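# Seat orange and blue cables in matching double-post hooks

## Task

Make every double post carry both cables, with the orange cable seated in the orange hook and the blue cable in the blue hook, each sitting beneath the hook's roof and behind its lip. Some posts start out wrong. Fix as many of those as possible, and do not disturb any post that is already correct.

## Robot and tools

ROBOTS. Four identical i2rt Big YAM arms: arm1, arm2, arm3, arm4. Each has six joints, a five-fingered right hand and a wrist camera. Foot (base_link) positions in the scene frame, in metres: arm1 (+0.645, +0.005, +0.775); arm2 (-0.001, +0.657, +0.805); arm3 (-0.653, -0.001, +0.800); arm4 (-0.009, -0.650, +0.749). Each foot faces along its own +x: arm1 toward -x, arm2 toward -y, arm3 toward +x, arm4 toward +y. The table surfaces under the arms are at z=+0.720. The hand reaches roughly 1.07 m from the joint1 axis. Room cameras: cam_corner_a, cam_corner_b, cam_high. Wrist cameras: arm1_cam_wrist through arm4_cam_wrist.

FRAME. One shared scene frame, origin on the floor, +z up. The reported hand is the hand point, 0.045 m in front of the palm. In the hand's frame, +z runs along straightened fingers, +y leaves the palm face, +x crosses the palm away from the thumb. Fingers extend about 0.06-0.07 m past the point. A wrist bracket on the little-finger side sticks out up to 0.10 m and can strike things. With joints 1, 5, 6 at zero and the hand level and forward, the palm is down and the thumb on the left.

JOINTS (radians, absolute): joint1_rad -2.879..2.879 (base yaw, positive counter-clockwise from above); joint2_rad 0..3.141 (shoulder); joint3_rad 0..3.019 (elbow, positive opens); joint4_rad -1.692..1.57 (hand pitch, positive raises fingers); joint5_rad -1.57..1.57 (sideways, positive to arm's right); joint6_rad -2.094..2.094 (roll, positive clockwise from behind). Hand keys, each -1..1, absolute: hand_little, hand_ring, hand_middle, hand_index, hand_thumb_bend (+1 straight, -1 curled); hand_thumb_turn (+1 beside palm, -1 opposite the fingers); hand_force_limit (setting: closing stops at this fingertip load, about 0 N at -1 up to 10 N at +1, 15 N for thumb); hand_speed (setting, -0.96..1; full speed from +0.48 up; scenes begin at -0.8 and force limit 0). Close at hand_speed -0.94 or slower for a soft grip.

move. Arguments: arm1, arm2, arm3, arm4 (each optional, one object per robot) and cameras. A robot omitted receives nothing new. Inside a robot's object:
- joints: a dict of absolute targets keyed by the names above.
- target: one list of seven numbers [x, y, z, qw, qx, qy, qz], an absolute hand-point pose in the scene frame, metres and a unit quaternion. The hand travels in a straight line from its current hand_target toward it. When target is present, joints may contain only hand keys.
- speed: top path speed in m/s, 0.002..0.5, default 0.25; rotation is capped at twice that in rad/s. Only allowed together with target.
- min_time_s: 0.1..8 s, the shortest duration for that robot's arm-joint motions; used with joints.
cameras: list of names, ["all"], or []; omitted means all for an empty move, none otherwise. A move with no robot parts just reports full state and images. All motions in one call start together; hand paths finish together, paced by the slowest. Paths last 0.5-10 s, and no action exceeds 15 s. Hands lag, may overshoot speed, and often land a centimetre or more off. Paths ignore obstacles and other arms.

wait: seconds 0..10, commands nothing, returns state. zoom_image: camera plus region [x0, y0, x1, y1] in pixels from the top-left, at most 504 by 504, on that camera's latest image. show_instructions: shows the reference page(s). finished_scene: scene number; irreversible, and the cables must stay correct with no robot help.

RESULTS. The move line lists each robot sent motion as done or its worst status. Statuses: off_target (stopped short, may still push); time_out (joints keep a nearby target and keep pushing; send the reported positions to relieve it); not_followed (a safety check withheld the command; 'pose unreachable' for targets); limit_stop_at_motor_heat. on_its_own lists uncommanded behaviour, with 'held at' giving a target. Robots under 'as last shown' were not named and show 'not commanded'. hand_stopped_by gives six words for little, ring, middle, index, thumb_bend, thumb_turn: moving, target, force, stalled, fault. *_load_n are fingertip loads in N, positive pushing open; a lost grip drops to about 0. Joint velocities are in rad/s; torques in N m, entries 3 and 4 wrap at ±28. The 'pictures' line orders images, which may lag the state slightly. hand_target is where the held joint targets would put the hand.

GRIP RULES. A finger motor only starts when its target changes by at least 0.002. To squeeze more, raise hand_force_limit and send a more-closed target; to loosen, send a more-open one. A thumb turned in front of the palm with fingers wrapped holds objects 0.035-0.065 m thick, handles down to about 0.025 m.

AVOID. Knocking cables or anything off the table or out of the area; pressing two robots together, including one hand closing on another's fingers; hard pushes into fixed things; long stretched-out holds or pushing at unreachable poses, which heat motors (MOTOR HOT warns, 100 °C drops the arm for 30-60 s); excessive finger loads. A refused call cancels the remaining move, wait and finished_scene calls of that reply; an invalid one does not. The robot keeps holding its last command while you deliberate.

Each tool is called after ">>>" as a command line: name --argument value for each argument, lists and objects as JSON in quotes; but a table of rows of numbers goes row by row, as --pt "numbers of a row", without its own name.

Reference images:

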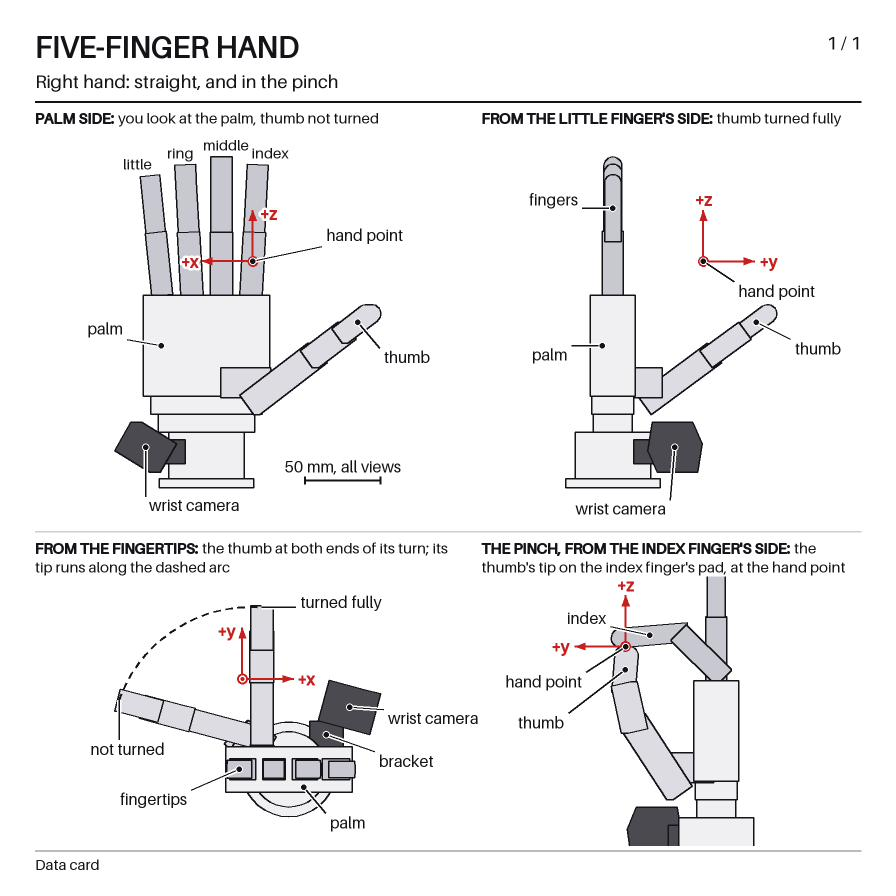

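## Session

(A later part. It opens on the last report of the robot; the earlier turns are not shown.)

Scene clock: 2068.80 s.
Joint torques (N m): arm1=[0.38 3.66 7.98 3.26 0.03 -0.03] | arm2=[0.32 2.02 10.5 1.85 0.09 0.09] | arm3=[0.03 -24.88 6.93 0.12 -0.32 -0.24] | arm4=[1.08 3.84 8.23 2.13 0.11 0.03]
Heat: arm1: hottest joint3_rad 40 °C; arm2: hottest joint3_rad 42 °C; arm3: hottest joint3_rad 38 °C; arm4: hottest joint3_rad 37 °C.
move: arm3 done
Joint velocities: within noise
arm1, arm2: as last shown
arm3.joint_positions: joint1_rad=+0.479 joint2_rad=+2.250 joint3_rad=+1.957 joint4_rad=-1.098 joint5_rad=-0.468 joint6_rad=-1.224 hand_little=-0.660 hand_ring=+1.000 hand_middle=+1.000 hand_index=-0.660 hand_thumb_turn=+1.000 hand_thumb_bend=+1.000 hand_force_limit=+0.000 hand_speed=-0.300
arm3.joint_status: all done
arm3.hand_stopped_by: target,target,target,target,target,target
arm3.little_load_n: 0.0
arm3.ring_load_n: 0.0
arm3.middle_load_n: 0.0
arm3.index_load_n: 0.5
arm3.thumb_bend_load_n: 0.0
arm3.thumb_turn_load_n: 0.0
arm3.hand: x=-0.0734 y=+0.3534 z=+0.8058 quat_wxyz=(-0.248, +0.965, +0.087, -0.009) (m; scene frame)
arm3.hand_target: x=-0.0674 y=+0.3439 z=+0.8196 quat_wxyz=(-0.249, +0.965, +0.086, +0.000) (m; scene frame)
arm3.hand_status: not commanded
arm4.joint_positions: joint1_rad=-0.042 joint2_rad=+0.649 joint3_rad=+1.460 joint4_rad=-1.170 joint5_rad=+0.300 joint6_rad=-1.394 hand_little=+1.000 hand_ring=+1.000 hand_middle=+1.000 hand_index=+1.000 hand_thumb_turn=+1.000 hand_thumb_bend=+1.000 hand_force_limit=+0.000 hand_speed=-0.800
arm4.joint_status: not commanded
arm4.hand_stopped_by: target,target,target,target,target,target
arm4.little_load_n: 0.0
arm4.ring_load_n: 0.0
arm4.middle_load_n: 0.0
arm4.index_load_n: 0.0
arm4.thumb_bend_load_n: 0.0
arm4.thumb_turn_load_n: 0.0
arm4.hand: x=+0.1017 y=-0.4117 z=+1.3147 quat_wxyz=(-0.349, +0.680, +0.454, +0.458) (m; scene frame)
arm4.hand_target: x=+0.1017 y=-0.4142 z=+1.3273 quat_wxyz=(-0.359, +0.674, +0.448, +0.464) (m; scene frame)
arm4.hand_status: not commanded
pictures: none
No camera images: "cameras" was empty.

>>> move --arm3 '{"target": [-0.0601, 0.3146, 0.8197, -0.249, 0.965, 0.086, 0.0], "speed": 0.06}' --cameras '["arm1_cam_wrist", "arm3_cam_wrist", "cam_corner_a", "cam_high"]'

>>> zoom_image --camera "arm1_cam_wrist" --region '[240, 150, 360, 270]'

>>> zoom_image --camera "cam_high" --region '[240, 110, 320, 190]'

>>> zoom_image --camera "cam_corner_a" --region '[0, 50, 120, 170]'

Scene clock: 2081.00 s.
Joint torques (N m): arm1=[0.38 3.66 8.01 3.25 0.03 -0.03] | arm2=[0.62 2.02 10.45 1.81 0.11 0.04] | arm3=[0.26 -24.64 6.97 0.09 -0.41 -0.27] | arm4=[1.08 4.13 8.16 2.18 0.11 0.01]
Heat: arm1: hottest joint3_rad 40 °C; arm2: hottest joint3_rad 42 °C; arm3: hottest joint3_rad 38 °C; arm4: hottest joint3_rad 38 °C.
move: arm3 off_target
Joint velocities: within noise
arm1, arm2, arm4: as last shown
arm3.joint_positions: joint1_rad=+0.434 joint2_rad=+2.240 joint3_rad=+1.938 joint4_rad=-1.111 joint5_rad=-0.471 joint6_rad=-1.270 hand_little=-0.660 hand_ring=+1.000 hand_middle=+1.000 hand_index=-0.660 hand_thumb_turn=+1.000 hand_thumb_bend=+1.000 hand_force_limit=+0.000 hand_speed=-0.300
arm3.joint_status: not commanded
arm3.hand_stopped_by: target,target,target,target,target,target
arm3.little_load_n: 0.0
arm3.ring_load_n: 0.0
arm3.middle_load_n: 0.0
arm3.index_load_n: 0.0
arm3.thumb_bend_load_n: -0.5
arm3.thumb_turn_load_n: 0.0
arm3.hand: x=-0.0640 y=+0.3225 z=+0.8049 quat_wxyz=(-0.246, +0.965, +0.085, -0.008) (m; scene frame)
arm3.hand_target: x=-0.0602 y=+0.3147 z=+0.8194 quat_wxyz=(-0.249, +0.965, +0.086, +0.000) (m; scene frame)
arm3.hand_status: off_target (0.017 m and 1.0 deg from the pose sent, 0.043 m and 1.0 deg at the start)
pictures: arm1_cam_wrist, arm3_cam_wrist, cam_corner_a, cam_high

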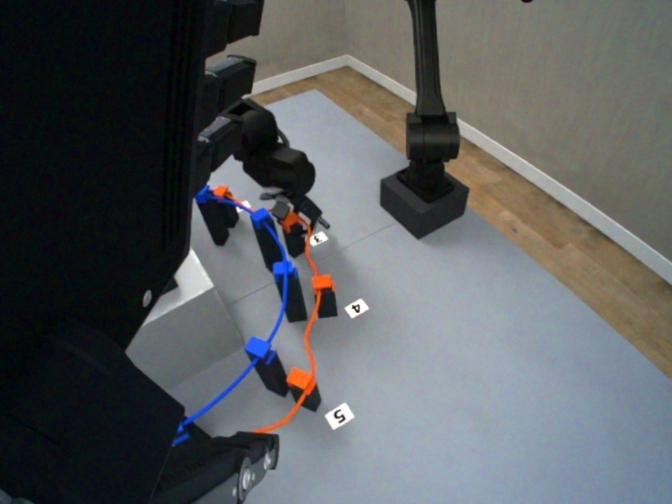

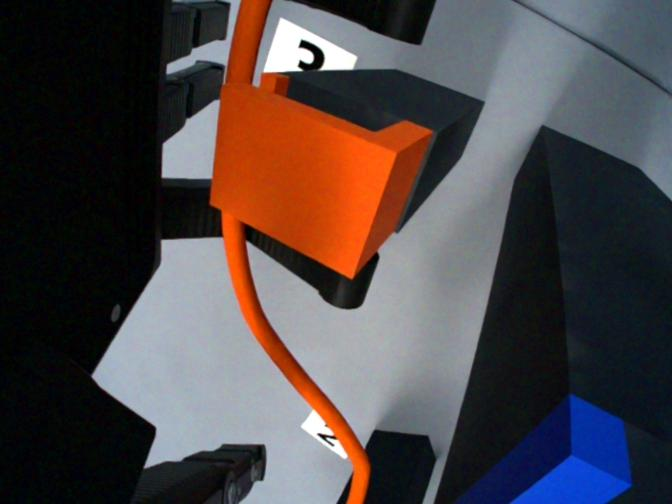

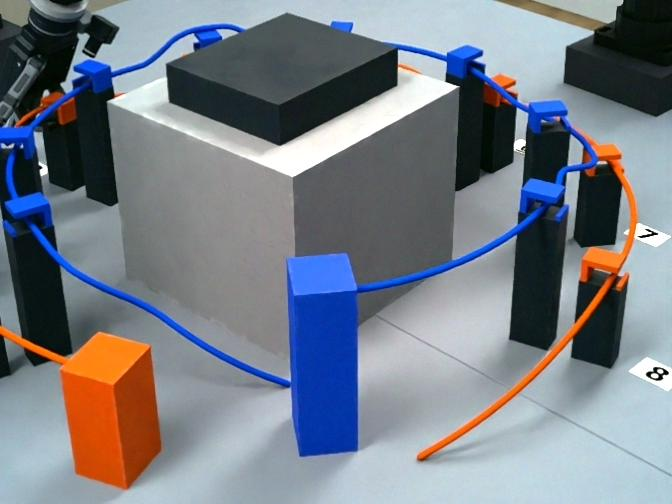

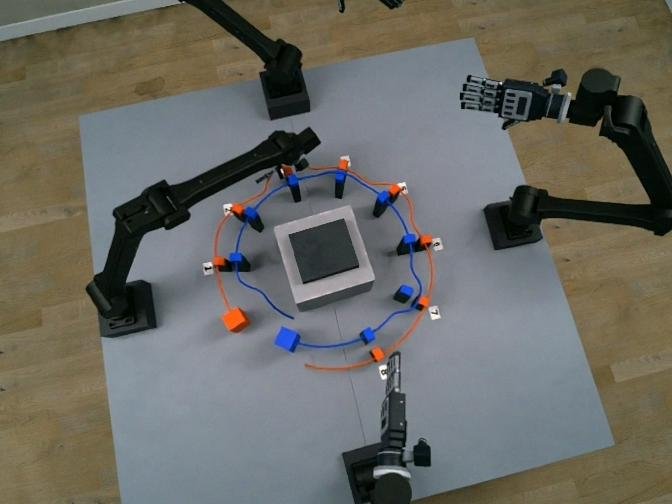

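Scaled by 4.200 from the camera's 672x504 image, which has a finer 960x720 frame.

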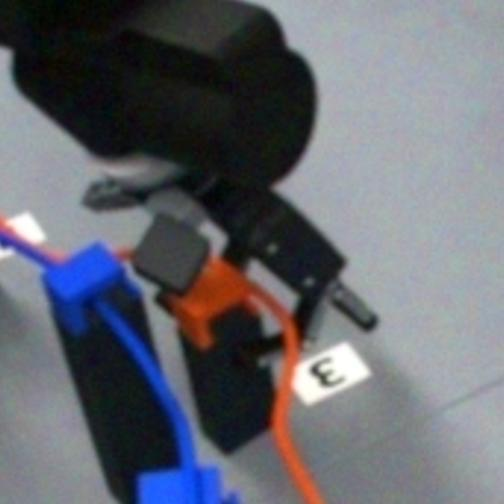

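Scaled by 6.300.

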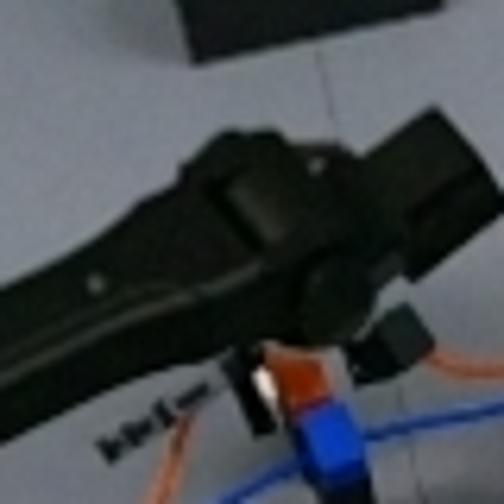

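Scaled by 4.200.

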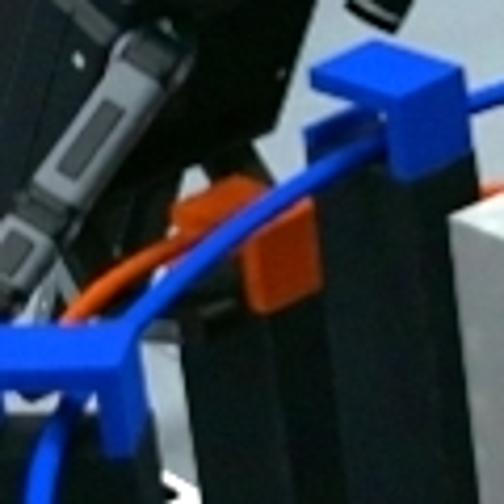

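>>> move --arm3 '{"target": [-0.0578, 0.2902, 0.8195, -0.249, 0.965, 0.086, 0.0], "speed": 0.06}' --cameras '["arm1_cam_wrist", "arm3_cam_wrist", "cam_corner_a", "cam_high"]'

>>> zoom_image --camera "arm1_cam_wrist" --region '[240, 150, 360, 270]'

>>> zoom_image --camera "arm3_cam_wrist" --region '[100, 0, 460, 360]'

>>> zoom_image --camera "cam_corner_a" --region '[0, 50, 120, 170]'

Scene clock: 2097.97 s.
Joint torques (N m): arm1=[0.44 3.66 7.98 3.28 0.03 -0.02] | arm2=[0.91 1.85 10.44 1.77 0.07 0.06] | arm3=[-0.5 -23.47 6.74 0.21 -0.25 -0.18] | arm4=[1.08 4.01 8.21 2.17 0.11 0.02]
Heat: arm1: hottest joint3_rad 41 °C; arm2: hottest joint3_rad 42 °C; arm3: hottest joint3_rad 37 °C; arm4: hottest joint3_rad 38 °C.
move: arm3 off_target
Joint velocities: within noise
arm1, arm4: as last shown
arm2.joint_positions: joint1_rad=+0.990 joint2_rad=+0.695 joint3_rad=+1.429 joint4_rad=-1.193 joint5_rad=-0.003 joint6_rad=-1.307 hand_little=+1.000 hand_ring=+1.000 hand_middle=+1.000 hand_index=+1.000 hand_thumb_turn=+1.000 hand_thumb_bend=+1.000 hand_force_limit=+0.000 hand_speed=-0.400
arm2.joint_status: not commanded
arm2.hand_stopped_by: target,target,target,target,target,target
arm2.little_load_n: 0.0
arm2.ring_load_n: 0.0
arm2.middle_load_n: 0.0
arm2.index_load_n: 0.0
arm2.thumb_bend_load_n: 0.0
arm2.thumb_turn_load_n: 0.0
arm2.hand: x=+0.2054 y=+0.4670 z=+1.3281 quat_wxyz=(+0.076, +0.777, -0.339, +0.525) (m; scene frame)
arm2.hand_target: x=+0.2058 y=+0.4697 z=+1.3357 quat_wxyz=(+0.073, +0.775, -0.338, +0.529) (m; scene frame)
arm2.hand_status: not commanded
arm3.joint_positions: joint1_rad=+0.406 joint2_rad=+2.220 joint3_rad=+1.908 joint4_rad=-1.114 joint5_rad=-0.482 joint6_rad=-1.308 hand_little=-0.660 hand_ring=+1.000 hand_middle=+1.000 hand_index=-0.660 hand_thumb_turn=+1.000 hand_thumb_bend=+1.000 hand_force_limit=+0.000 hand_speed=-0.300
arm3.joint_status: not commanded
arm3.hand_stopped_by: target,target,target,target,target,target
arm3.little_load_n: 0.0
arm3.ring_load_n: 0.0
arm3.middle_load_n: 0.0
arm3.index_load_n: 0.0
arm3.thumb_bend_load_n: 0.0
arm3.thumb_turn_load_n: 0.0
arm3.hand: x=-0.0625 y=+0.3034 z=+0.8073 quat_wxyz=(-0.250, +0.964, +0.089, -0.008) (m; scene frame)
arm3.hand_target: x=-0.0579 y=+0.2905 z=+0.8193 quat_wxyz=(-0.249, +0.965, +0.086, +0.000) (m; scene frame)
arm3.hand_status: off_target (0.019 m and 0.9 deg from the pose sent, 0.036 m and 1.0 deg at the start)
pictures: arm1_cam_wrist, arm3_cam_wrist, cam_corner_a, cam_high

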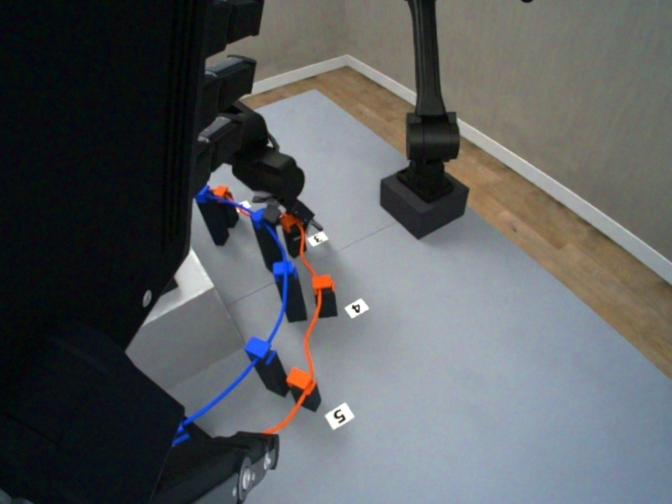

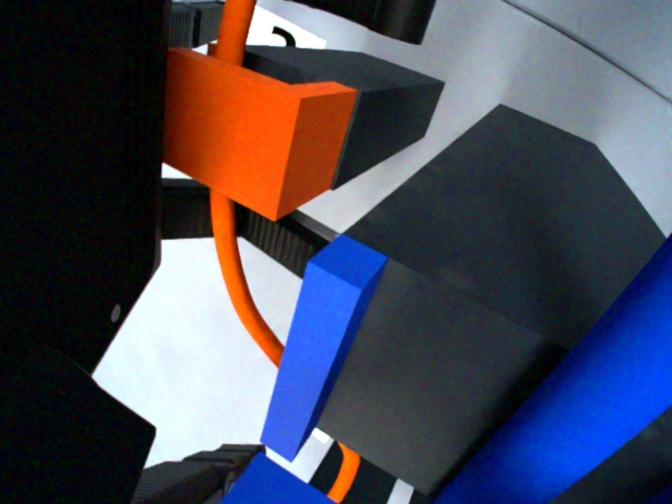

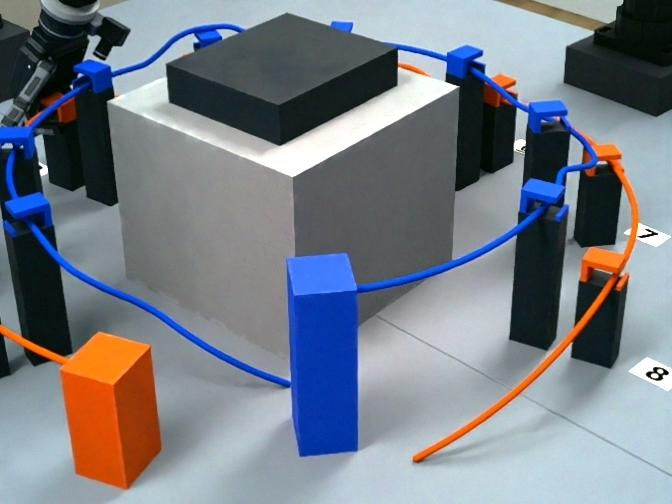

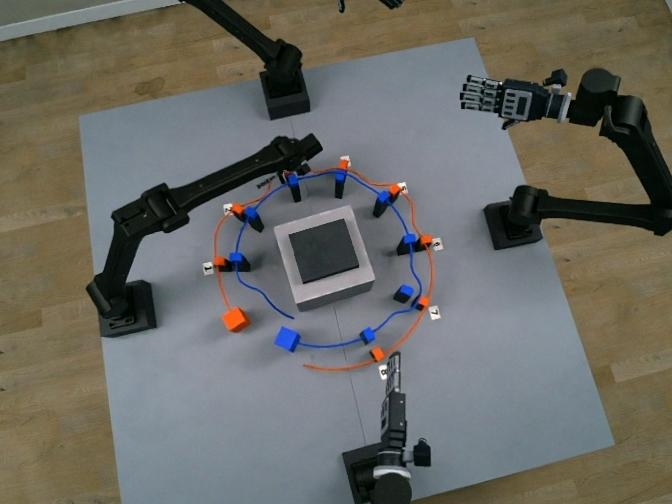

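Scaled by 4.200 from the camera's 672x504 image, which has a finer 960x720 frame.

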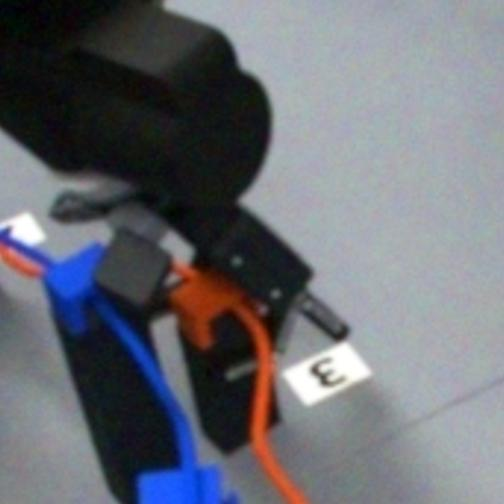

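Scaled by 1.400 from the camera's 672x504 image, which has a finer 960x720 frame.

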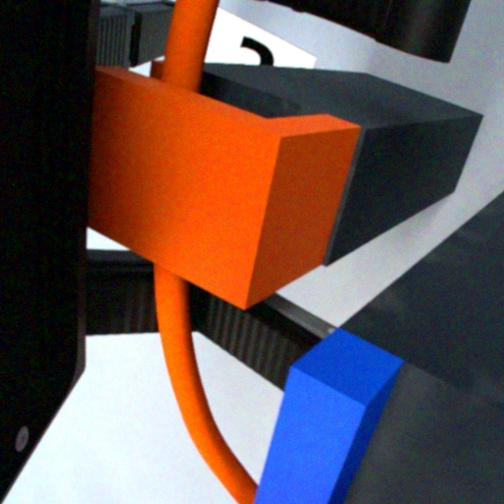

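Scaled by 4.200.

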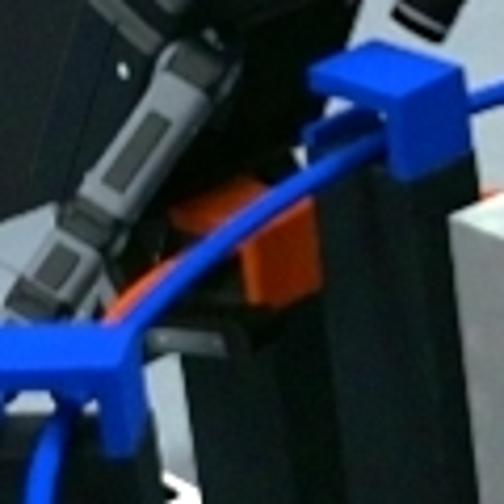

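>>> move --arm3 '{"joints": {"joint2_rad": 2.243, "joint1_rad": 0.394}, "min_time_s": 0.6}' --cameras '["arm3_cam_wrist", "arm1_cam_wrist"]'

>>> zoom_image --camera "arm3_cam_wrist" --region '[100, 0, 460, 360]'

Scene clock: 2114.07 s.
Joint torques (N m): arm1=[0.38 3.6 7.98 3.25 0.03 -0.02] | arm2=[0.44 2.2 10.56 1.8 0.07 0.1] | arm3=[0.15 -20.07 6.76 0.21 -0.28 -0.19] | arm4=[1.14 3.96 8.2 2.18 0.12 0.02]
Heat: arm1: hottest joint3_rad 41 °C; arm2: hottest joint3_rad 42 °C; arm3: hottest joint3_rad 37 °C; arm4: hottest joint3_rad 38 °C.
move: arm3 done
Joint velocities: within noise
arm1.joint_positions: joint1_rad=-0.551 joint2_rad=+0.580 joint3_rad=+1.344 joint4_rad=-1.028 joint5_rad=-0.002 joint6_rad=-1.263 hand_little=+1.000 hand_ring=+1.000 hand_middle=+1.000 hand_index=+1.000 hand_thumb_turn=+1.000 hand_thumb_bend=+1.000 hand_force_limit=+0.000 hand_speed=-0.800
arm1.joint_status: not commanded
arm1.hand_stopped_by: target,target,target,target,target,target
arm1.little_load_n: 0.0
arm1.ring_load_n: 0.0
arm1.middle_load_n: 0.0
arm1.index_load_n: 0.0
arm1.thumb_bend_load_n: 0.0
arm1.thumb_turn_load_n: 0.0
arm1.hand: x=+0.4470 y=+0.1948 z=+1.3153 quat_wxyz=(-0.598, +0.344, +0.719, +0.083) (m; scene frame)
arm1.hand_target: x=+0.4498 y=+0.1964 z=+1.3292 quat_wxyz=(-0.612, +0.343, +0.707, +0.089) (m; scene frame)
arm1.hand_status: not commanded
arm2, arm4: as last shown
arm3.joint_positions: joint1_rad=+0.406 joint2_rad=+2.222 joint3_rad=+1.908 joint4_rad=-1.114 joint5_rad=-0.482 joint6_rad=-1.310 hand_little=-0.660 hand_ring=+1.000 hand_middle=+1.000 hand_index=-0.660 hand_thumb_turn=+1.000 hand_thumb_bend=+1.000 hand_force_limit=+0.000 hand_speed=-0.300
arm3.joint_status: all done
arm3.hand_stopped_by: target,target,target,target,target,target
arm3.little_load_n: 0.0
arm3.ring_load_n: -0.5
arm3.middle_load_n: 0.0
arm3.index_load_n: 0.5
arm3.thumb_bend_load_n: 0.0
arm3.thumb_turn_load_n: 0.0
arm3.hand: x=-0.0629 y=+0.3032 z=+0.8055 quat_wxyz=(-0.249, +0.964, +0.089, -0.009) (m; scene frame)
arm3.hand_target: x=-0.0653 y=+0.2921 z=+0.7898 quat_wxyz=(-0.242, +0.966, +0.084, -0.022) (m; scene frame)
arm3.hand_status: not commanded
arm4.ring_load_n: -0.5
pictures: arm1_cam_wrist, arm3_cam_wrist

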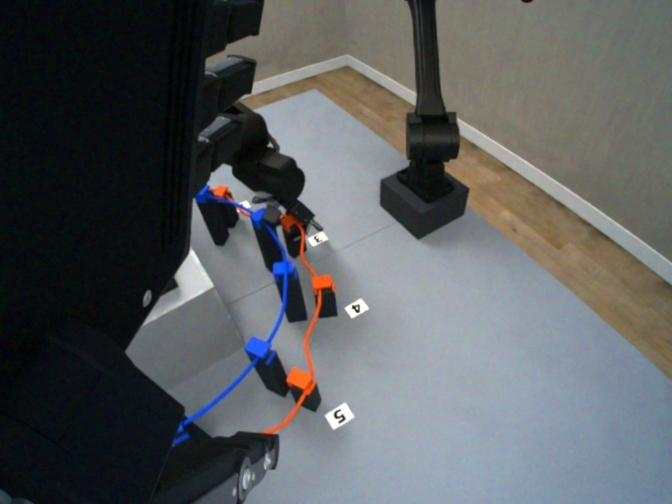

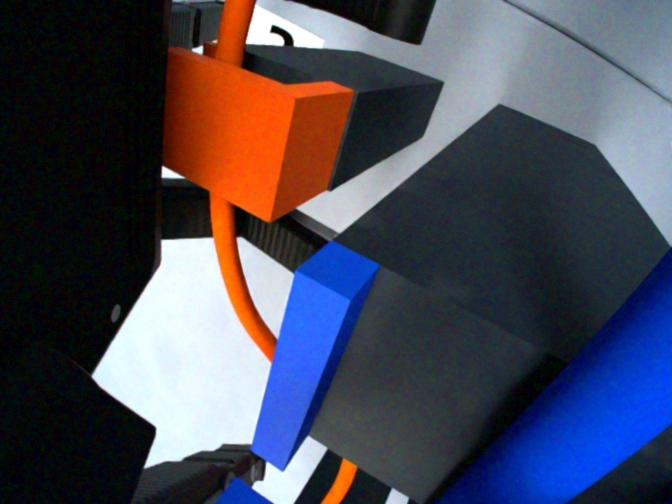

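Scaled by 1.400 from the camera's 672x504 image, which has a finer 960x720 frame.

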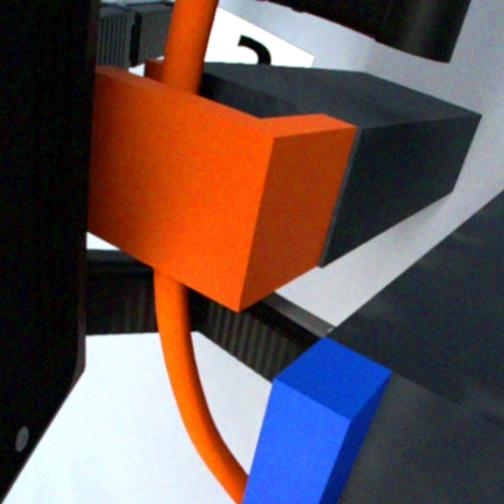

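>>> move --arm3 '{"joints": {"joint2_rad": 2.254, "joint1_rad": 0.388}, "min_time_s": 0.6}' --cameras '["arm3_cam_wrist"]'

>>> zoom_image --camera "arm3_cam_wrist" --region '[100, 0, 460, 360]'

Scene clock: 2121.07 s.
Joint torques (N m): arm1=[0.38 3.72 7.99 3.23 0.03 -0.02] | arm2=[0.67 1.79 10.37 1.8 0.08 0.07] | arm3=[0.03 -19.66 6.74 -0.01 -0.24 -0.2] | arm4=[1.26 4.07 8.16 2.17 0.11 0.03]
Heat: arm1: hottest joint3_rad 41 °C; arm2: hottest joint3_rad 42 °C; arm3: hottest joint3_rad 37 °C; arm4: hottest joint3_rad 38 °C.
move: arm3 done
Joint velocities: within noise
arm1, arm2, arm4: as last shown
arm2.middle_load_n: -0.5
arm3.joint_positions: joint1_rad=+0.406 joint2_rad=+2.223 joint3_rad=+1.908 joint4_rad=-1.114 joint5_rad=-0.482 joint6_rad=-1.310 hand_little=-0.660 hand_ring=+1.000 hand_middle=+1.000 hand_index=-0.660 hand_thumb_turn=+1.000 hand_thumb_bend=+1.000 hand_force_limit=+0.000 hand_speed=-0.300
arm3.joint_status: all done
arm3.hand_stopped_by: target,target,target,target,target,target
arm3.little_load_n: 0.0
arm3.ring_load_n: 0.0
arm3.middle_load_n: 0.0
arm3.index_load_n: 0.0
arm3.thumb_bend_load_n: 0.0
arm3.thumb_turn_load_n: 0.0
arm3.hand: x=-0.0629 y=+0.3031 z=+0.8053 quat_wxyz=(-0.249, +0.964, +0.089, -0.009) (m; scene frame)
arm3.hand_target: x=-0.0650 y=+0.2880 z=+0.7829 quat_wxyz=(-0.241, +0.967, +0.080, -0.027) (m; scene frame)
arm3.hand_status: not commanded
arm4.ring_load_n: 0.0
pictures: arm3_cam_wrist

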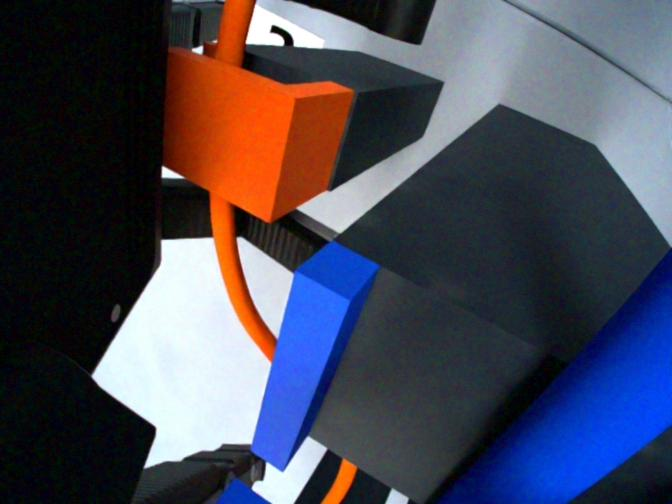

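Scaled by 1.400 from the camera's 672x504 image, which has a finer 960x720 frame.

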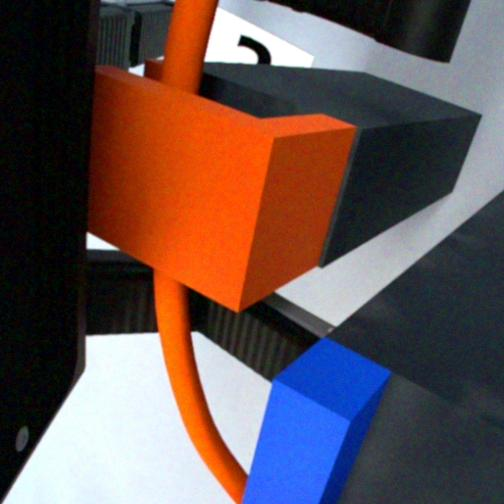

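>>> move --arm3 '{"joints": {"joint2_rad": 2.25, "joint1_rad": 0.414}, "min_time_s": 0.6}' --cameras '["arm3_cam_wrist"]'

>>> zoom_image --camera "arm3_cam_wrist" --region '[100, 0, 460, 360]'

Scene clock: 2196.87 s.
Joint torques (N m): arm1=[0.38 3.66 7.97 3.25 0.03 -0.02] | arm2=[0.26 2.2 10.52 1.85 0.09 0.04] | arm3=[1.96 -19.78 6.71 0.16 -0.31 -0.2] | arm4=[1.14 4.13 8.25 2.15 0.13 0.03]
Heat: arm1: hottest joint3_rad 41 °C; arm2: hottest joint3_rad 43 °C; arm3: hottest joint3_rad 37 °C; arm4: hottest joint3_rad 38 °C.
move: arm3 done
Joint velocities: within noise
arm1, arm2, arm4: as last shown
arm2.middle_load_n: 0.0
arm3.joint_positions: joint1_rad=+0.406 joint2_rad=+2.223 joint3_rad=+1.908 joint4_rad=-1.114 joint5_rad=-0.482 joint6_rad=-1.310 hand_little=-0.660 hand_ring=+1.000 hand_middle=+1.000 hand_index=-0.660 hand_thumb_turn=+1.000 hand_thumb_bend=+1.000 hand_force_limit=+0.000 hand_speed=-0.300
arm3.joint_status: all done
arm3.hand_stopped_by: target,target,target,target,target,target
arm3.little_load_n: 0.0
arm3.ring_load_n: 0.0
arm3.middle_load_n: 0.0
arm3.index_load_n: 0.5
arm3.thumb_bend_load_n: 0.0
arm3.thumb_turn_load_n: 0.0
arm3.hand: x=-0.0629 y=+0.3031 z=+0.8053 quat_wxyz=(-0.249, +0.964, +0.089, -0.009) (m; scene frame)
arm3.hand_target: x=-0.0722 y=+0.3034 z=+0.7855 quat_wxyz=(-0.241, +0.966, +0.093, -0.028) (m; scene frame)
arm3.hand_status: not commanded
pictures: arm3_cam_wrist

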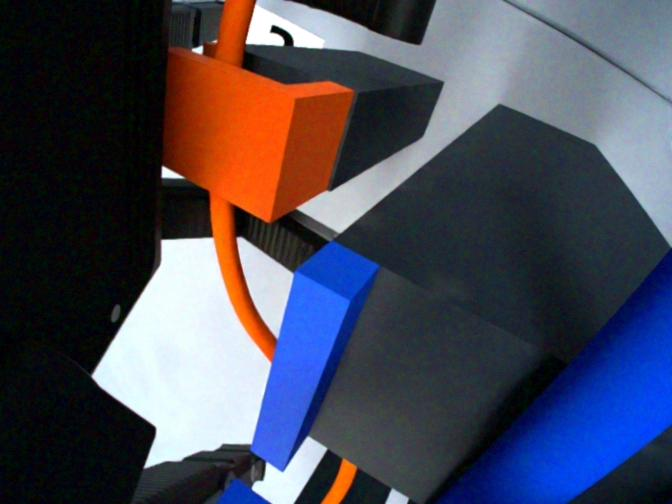

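Scaled by 1.400 from the camera's 672x504 image, which has a finer 960x720 frame.

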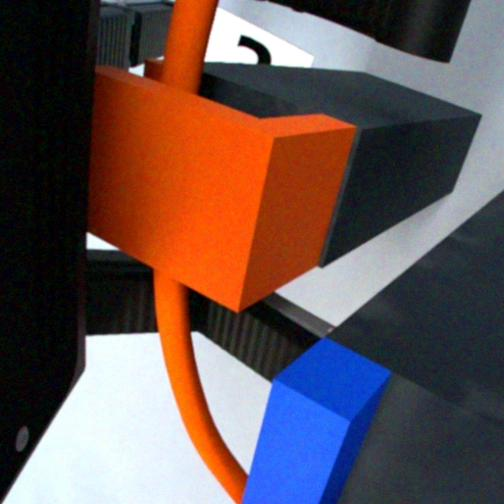

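>>> move --arm3 '{"joints": {"joint2_rad": 2.23, "joint1_rad": 0.406, "hand_speed": -0.7, "hand_index": -0.3, "hand_little": -0.3}, "min_time_s": 0.5}' --cameras '["arm3_cam_wrist", "arm1_cam_wrist"]'

>>> zoom_image --camera "arm3_cam_wrist" --region '[100, 0, 460, 360]'

>>> zoom_image --camera "arm1_cam_wrist" --region '[240, 170, 340, 270]'

Scene clock: 2208.63 s.
Joint torques (N m): arm1=[0.38 3.72 7.99 3.23 0.03 -0.02] | arm2=[0.62 1.85 10.55 1.77 0.11 0.05] | arm3=[1.32 -21.48 6.71 0.09 -0.26 -0.2] | arm4=[1.2 3.9 8.18 2.15 0.1 0.04]
Heat: arm1: hottest joint3_rad 41 °C; arm2: hottest joint3_rad 43 °C; arm3: hottest joint3_rad 37 °C; arm4: hottest joint3_rad 38 °C.
move: arm3 done
Joint velocities: within noise
arm1, arm2, arm4: as last shown
arm3.joint_positions: joint1_rad=+0.406 joint2_rad=+2.223 joint3_rad=+1.908 joint4_rad=-1.114 joint5_rad=-0.482 joint6_rad=-1.310 hand_little=-0.300 hand_ring=+1.000 hand_middle=+1.000 hand_index=-0.300 hand_thumb_turn=+1.000 hand_thumb_bend=+1.000 hand_force_limit=+0.000 hand_speed=-0.700
arm3.joint_status: all done
arm3.hand_stopped_by: target,target,target,target,target,target
arm3.little_load_n: 0.0
arm3.ring_load_n: -0.5
arm3.middle_load_n: 0.0
arm3.index_load_n: 0.0
arm3.thumb_bend_load_n: 0.0
arm3.thumb_turn_load_n: 0.0
arm3.hand: x=-0.0629 y=+0.3031 z=+0.8053 quat_wxyz=(-0.249, +0.964, +0.089, -0.009) (m; scene frame)
arm3.hand_target: x=-0.0672 y=+0.2998 z=+0.7982 quat_wxyz=(-0.244, +0.965, +0.091, -0.018) (m; scene frame)
arm3.hand_status: not commanded
pictures: arm1_cam_wrist, arm3_cam_wrist

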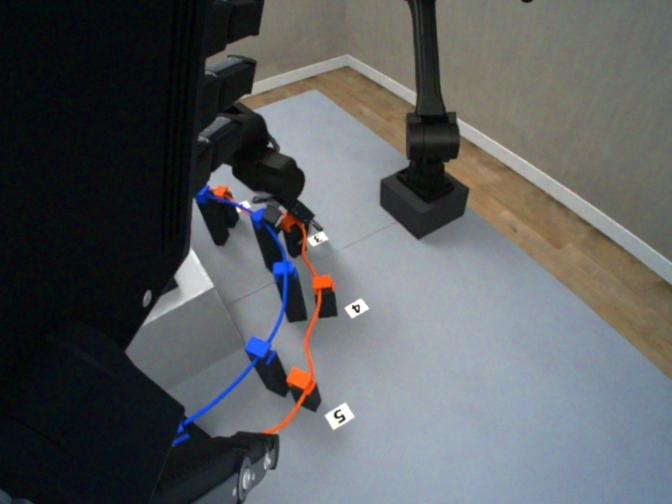

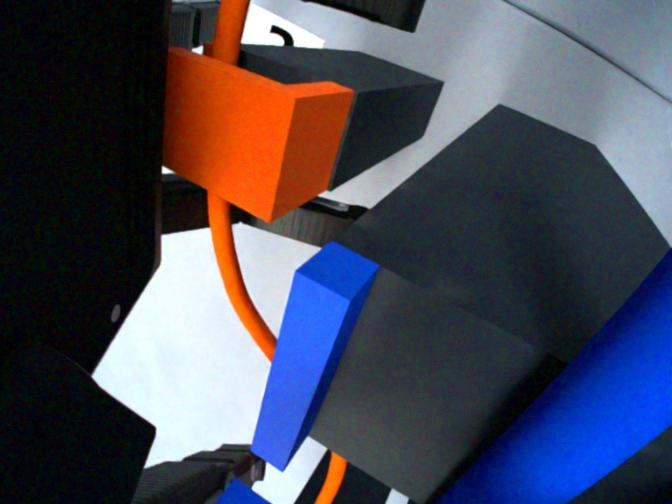

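Scaled by 1.400 from the camera's 672x504 image, which has a finer 960x720 frame.

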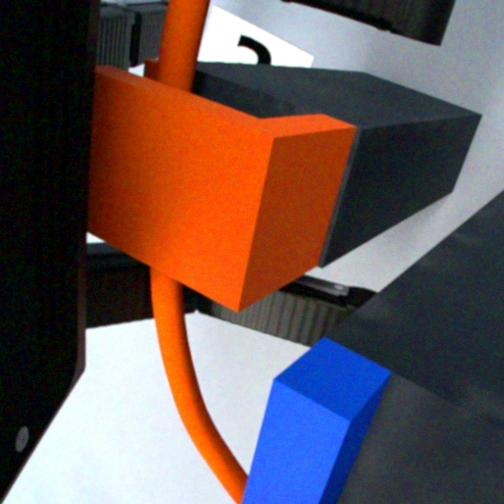

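Scaled by 5.040 from the camera's 672x504 image, which has a finer 960x720 frame.

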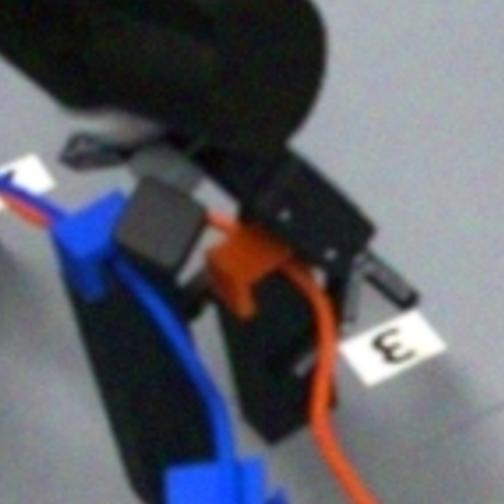

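>>> move --arm3 '{"joints": {"hand_speed": -0.5, "hand_index": 1.0, "hand_little": 1.0}}' --cameras '["arm3_cam_wrist", "arm1_cam_wrist"]'

>>> zoom_image --camera "arm3_cam_wrist" --region '[100, 0, 460, 360]'

>>> zoom_image --camera "arm1_cam_wrist" --region '[240, 170, 340, 270]'

Scene clock: 2217.03 s.
Joint torques (N m): arm1=[0.32 3.72 7.97 3.26 0.03 -0.02] | arm2=[0.97 1.96 10.51 1.88 0.07 0.06] | arm3=[1.38 -21.66 6.72 0.16 -0.29 -0.23] | arm4=[0.97 4.01 8.18 2.18 0.11 0.04]
Heat: arm1: hottest joint3_rad 41 °C; arm2: hottest joint3_rad 43 °C; arm3: hottest joint3_rad 37 °C; arm4: hottest joint3_rad 38 °C.
move: arm3 done
Joint velocities: within noise
arm1, arm2, arm4: as last shown
arm3.joint_positions: joint1_rad=+0.406 joint2_rad=+2.223 joint3_rad=+1.908 joint4_rad=-1.114 joint5_rad=-0.482 joint6_rad=-1.310 hand_little=+1.000 hand_ring=+1.000 hand_middle=+1.000 hand_index=+1.000 hand_thumb_turn=+1.000 hand_thumb_bend=+1.000 hand_force_limit=+0.000 hand_speed=-0.500
arm3.joint_status: all done
arm3.hand_stopped_by: target,target,target,target,target,target
arm3.little_load_n: -0.5
arm3.ring_load_n: 0.0
arm3.middle_load_n: 0.0
arm3.index_load_n: 0.0
arm3.thumb_bend_load_n: 0.0
arm3.thumb_turn_load_n: 0.0
arm3.hand: x=-0.0629 y=+0.3031 z=+0.8053 quat_wxyz=(-0.249, +0.964, +0.089, -0.009) (m; scene frame)
arm3.hand_target: x=-0.0672 y=+0.2998 z=+0.7982 quat_wxyz=(-0.244, +0.965, +0.091, -0.018) (m; scene frame)
arm3.hand_status: not commanded
pictures: arm1_cam_wrist, arm3_cam_wrist

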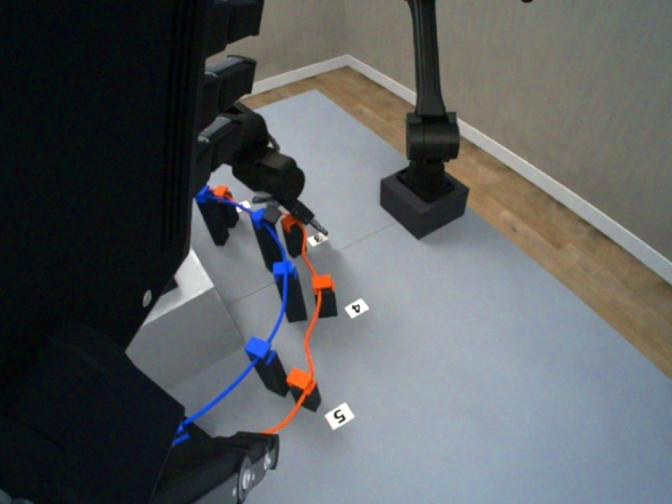

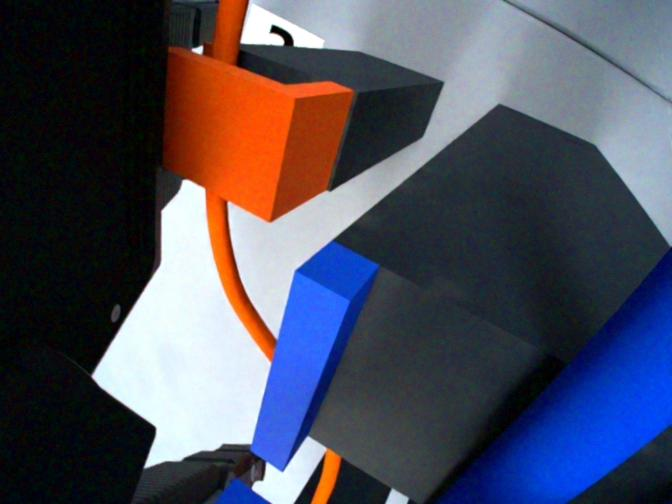

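Scaled by 1.400 from the camera's 672x504 image, which has a finer 960x720 frame.

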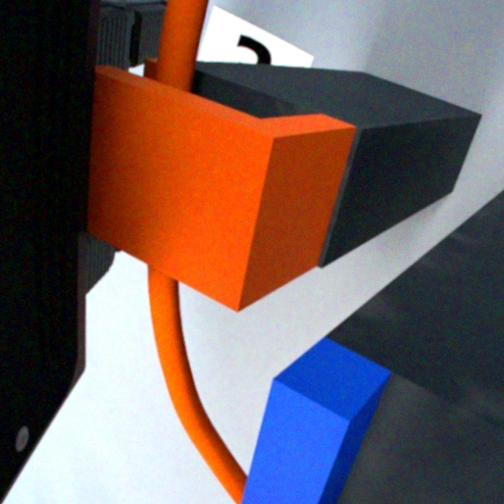

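Scaled by 5.040 from the camera's 672x504 image, which has a finer 960x720 frame.

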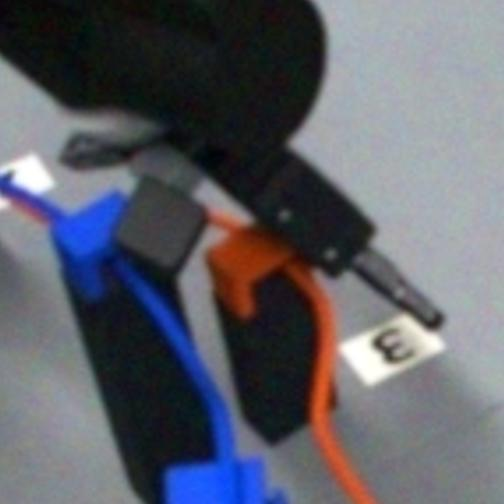

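>>> move --arm3 '{"joints": {"joint1_rad": 0.50, "joint2_rad": 2.15}, "min_time_s": 1.3}' --cameras '["arm3_cam_wrist", "arm1_cam_wrist", "cam_corner_a", "cam_corner_b"]'

>>> zoom_image --camera "arm3_cam_wrist" --region '[200, 0, 672, 400]'

>>> zoom_image --camera "cam_corner_a" --region '[0, 50, 120, 170]'

>>> zoom_image --camera "arm1_cam_wrist" --region '[240, 170, 340, 270]'

Scene clock: 2228.57 s.
Joint torques (N m): arm1=[0.32 3.72 7.98 3.25 0.03 -0.02] | arm2=[0.56 1.73 10.45 1.78 0.07 0.04] | arm3=[2.2 -23.94 6.93 0.23 -0.37 -0.19] | arm4=[1.03 4.19 8.18 2.17 0.11 0.02]
Heat: arm1: hottest joint3_rad 41 °C; arm2: hottest joint3_rad 43 °C; arm3: hottest joint3_rad 36 °C; arm4: hottest joint3_rad 38 °C.
move: arm3 done
Joint velocities: within noise
arm1, arm2: as last shown
arm2.little_load_n: -0.5
arm3.joint_positions: joint1_rad=+0.489 joint2_rad=+2.170 joint3_rad=+1.908 joint4_rad=-1.116 joint5_rad=-0.479 joint6_rad=-1.310 hand_little=+1.000 hand_ring=+1.000 hand_middle=+1.000 hand_index=+1.000 hand_thumb_turn=+1.000 hand_thumb_bend=+1.000 hand_force_limit=+0.000 hand_speed=-0.500
arm3.joint_status: all done
arm3.hand_stopped_by: target,target,target,target,target,target
arm3.little_load_n: 0.0
arm3.ring_load_n: 0.0
arm3.middle_load_n: -0.5
arm3.index_load_n: 0.0
arm3.thumb_bend_load_n: 0.0
arm3.thumb_turn_load_n: 0.0
arm3.hand: x=-0.0849 y=+0.3527 z=+0.8391 quat_wxyz=(-0.256, +0.957, +0.135, +0.005) (m; scene frame)
arm3.hand_target: x=-0.0904 y=+0.3575 z=+0.8496 quat_wxyz=(-0.256, +0.956, +0.145, +0.008) (m; scene frame)
arm3.hand_status: not commanded
arm4.joint_positions: joint1_rad=-0.042 joint2_rad=+0.649 joint3_rad=+1.460 joint4_rad=-1.170 joint5_rad=+0.300 joint6_rad=-1.394 hand_little=+1.000 hand_ring=+1.000 hand_middle=+1.000 hand_index=+1.000 hand_thumb_turn=+1.000 hand_thumb_bend=+1.000 hand_force_limit=+0.000 hand_speed=-0.800
arm4.joint_status: not commanded
arm4.hand_stopped_by: target,target,target,target,target,target
arm4.little_load_n: 0.0
arm4.ring_load_n: 0.0
arm4.middle_load_n: 0.0
arm4.index_load_n: 0.0
arm4.thumb_bend_load_n: 0.0
arm4.thumb_turn_load_n: 0.0
arm4.hand: x=+0.1017 y=-0.4117 z=+1.3147 quat_wxyz=(-0.349, +0.680, +0.454, +0.458) (m; scene frame)
arm4.hand_target: x=+0.1017 y=-0.4142 z=+1.3273 quat_wxyz=(-0.359, +0.674, +0.448, +0.464) (m; scene frame)
arm4.hand_status: not commanded
pictures: arm1_cam_wrist, arm3_cam_wrist, cam_corner_a, cam_corner_b

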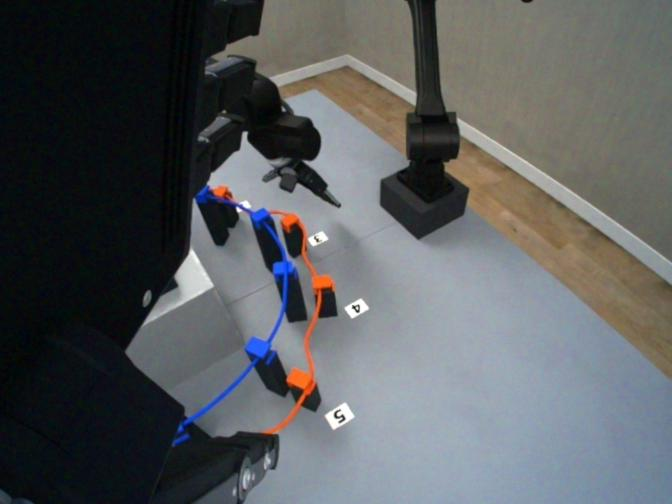

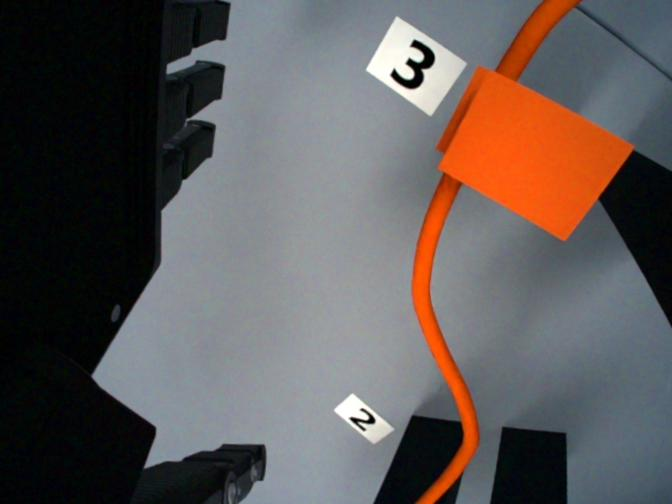

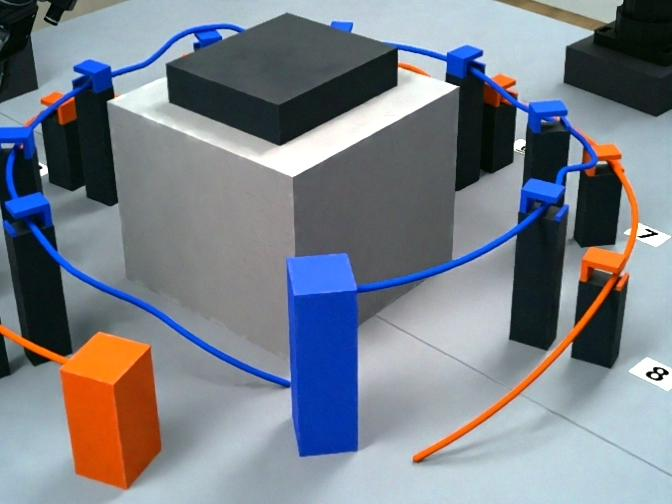

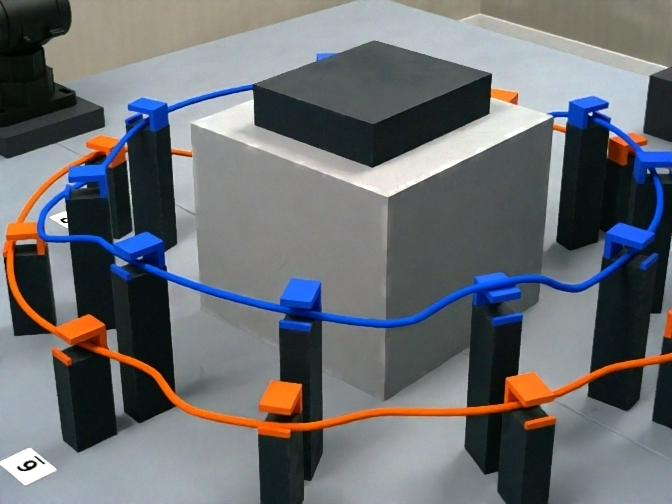

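Scaled by 1.068 from the camera's 672x504 image, which has a finer 960x720 frame.

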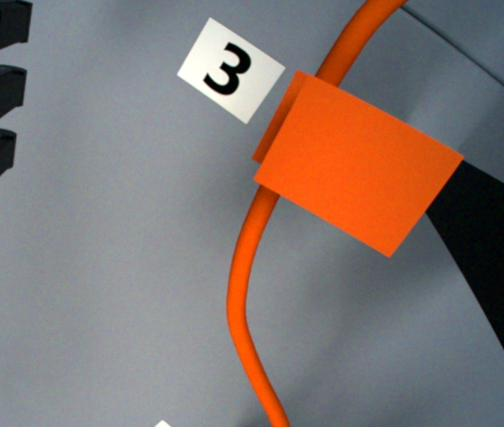

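Scaled by 4.200.

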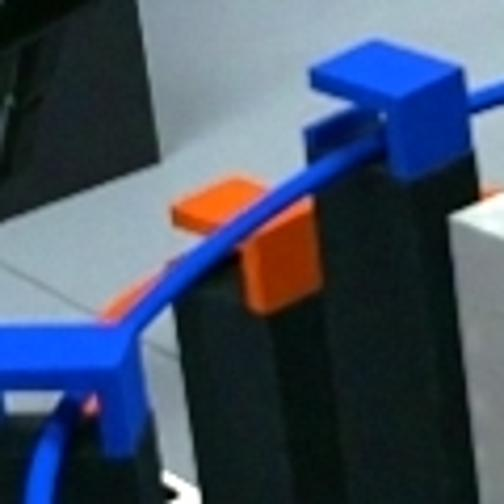

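Scaled by 5.040 from the camera's 672x504 image, which has a finer 960x720 frame.

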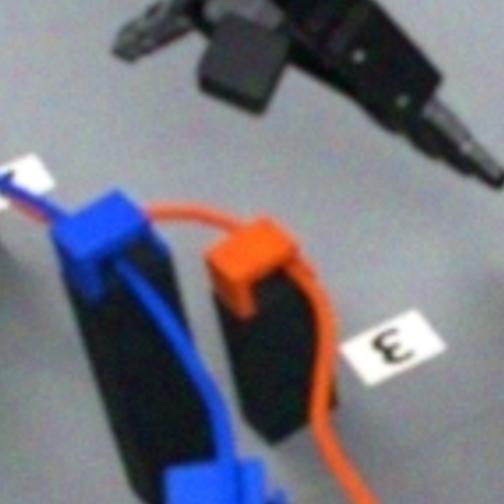

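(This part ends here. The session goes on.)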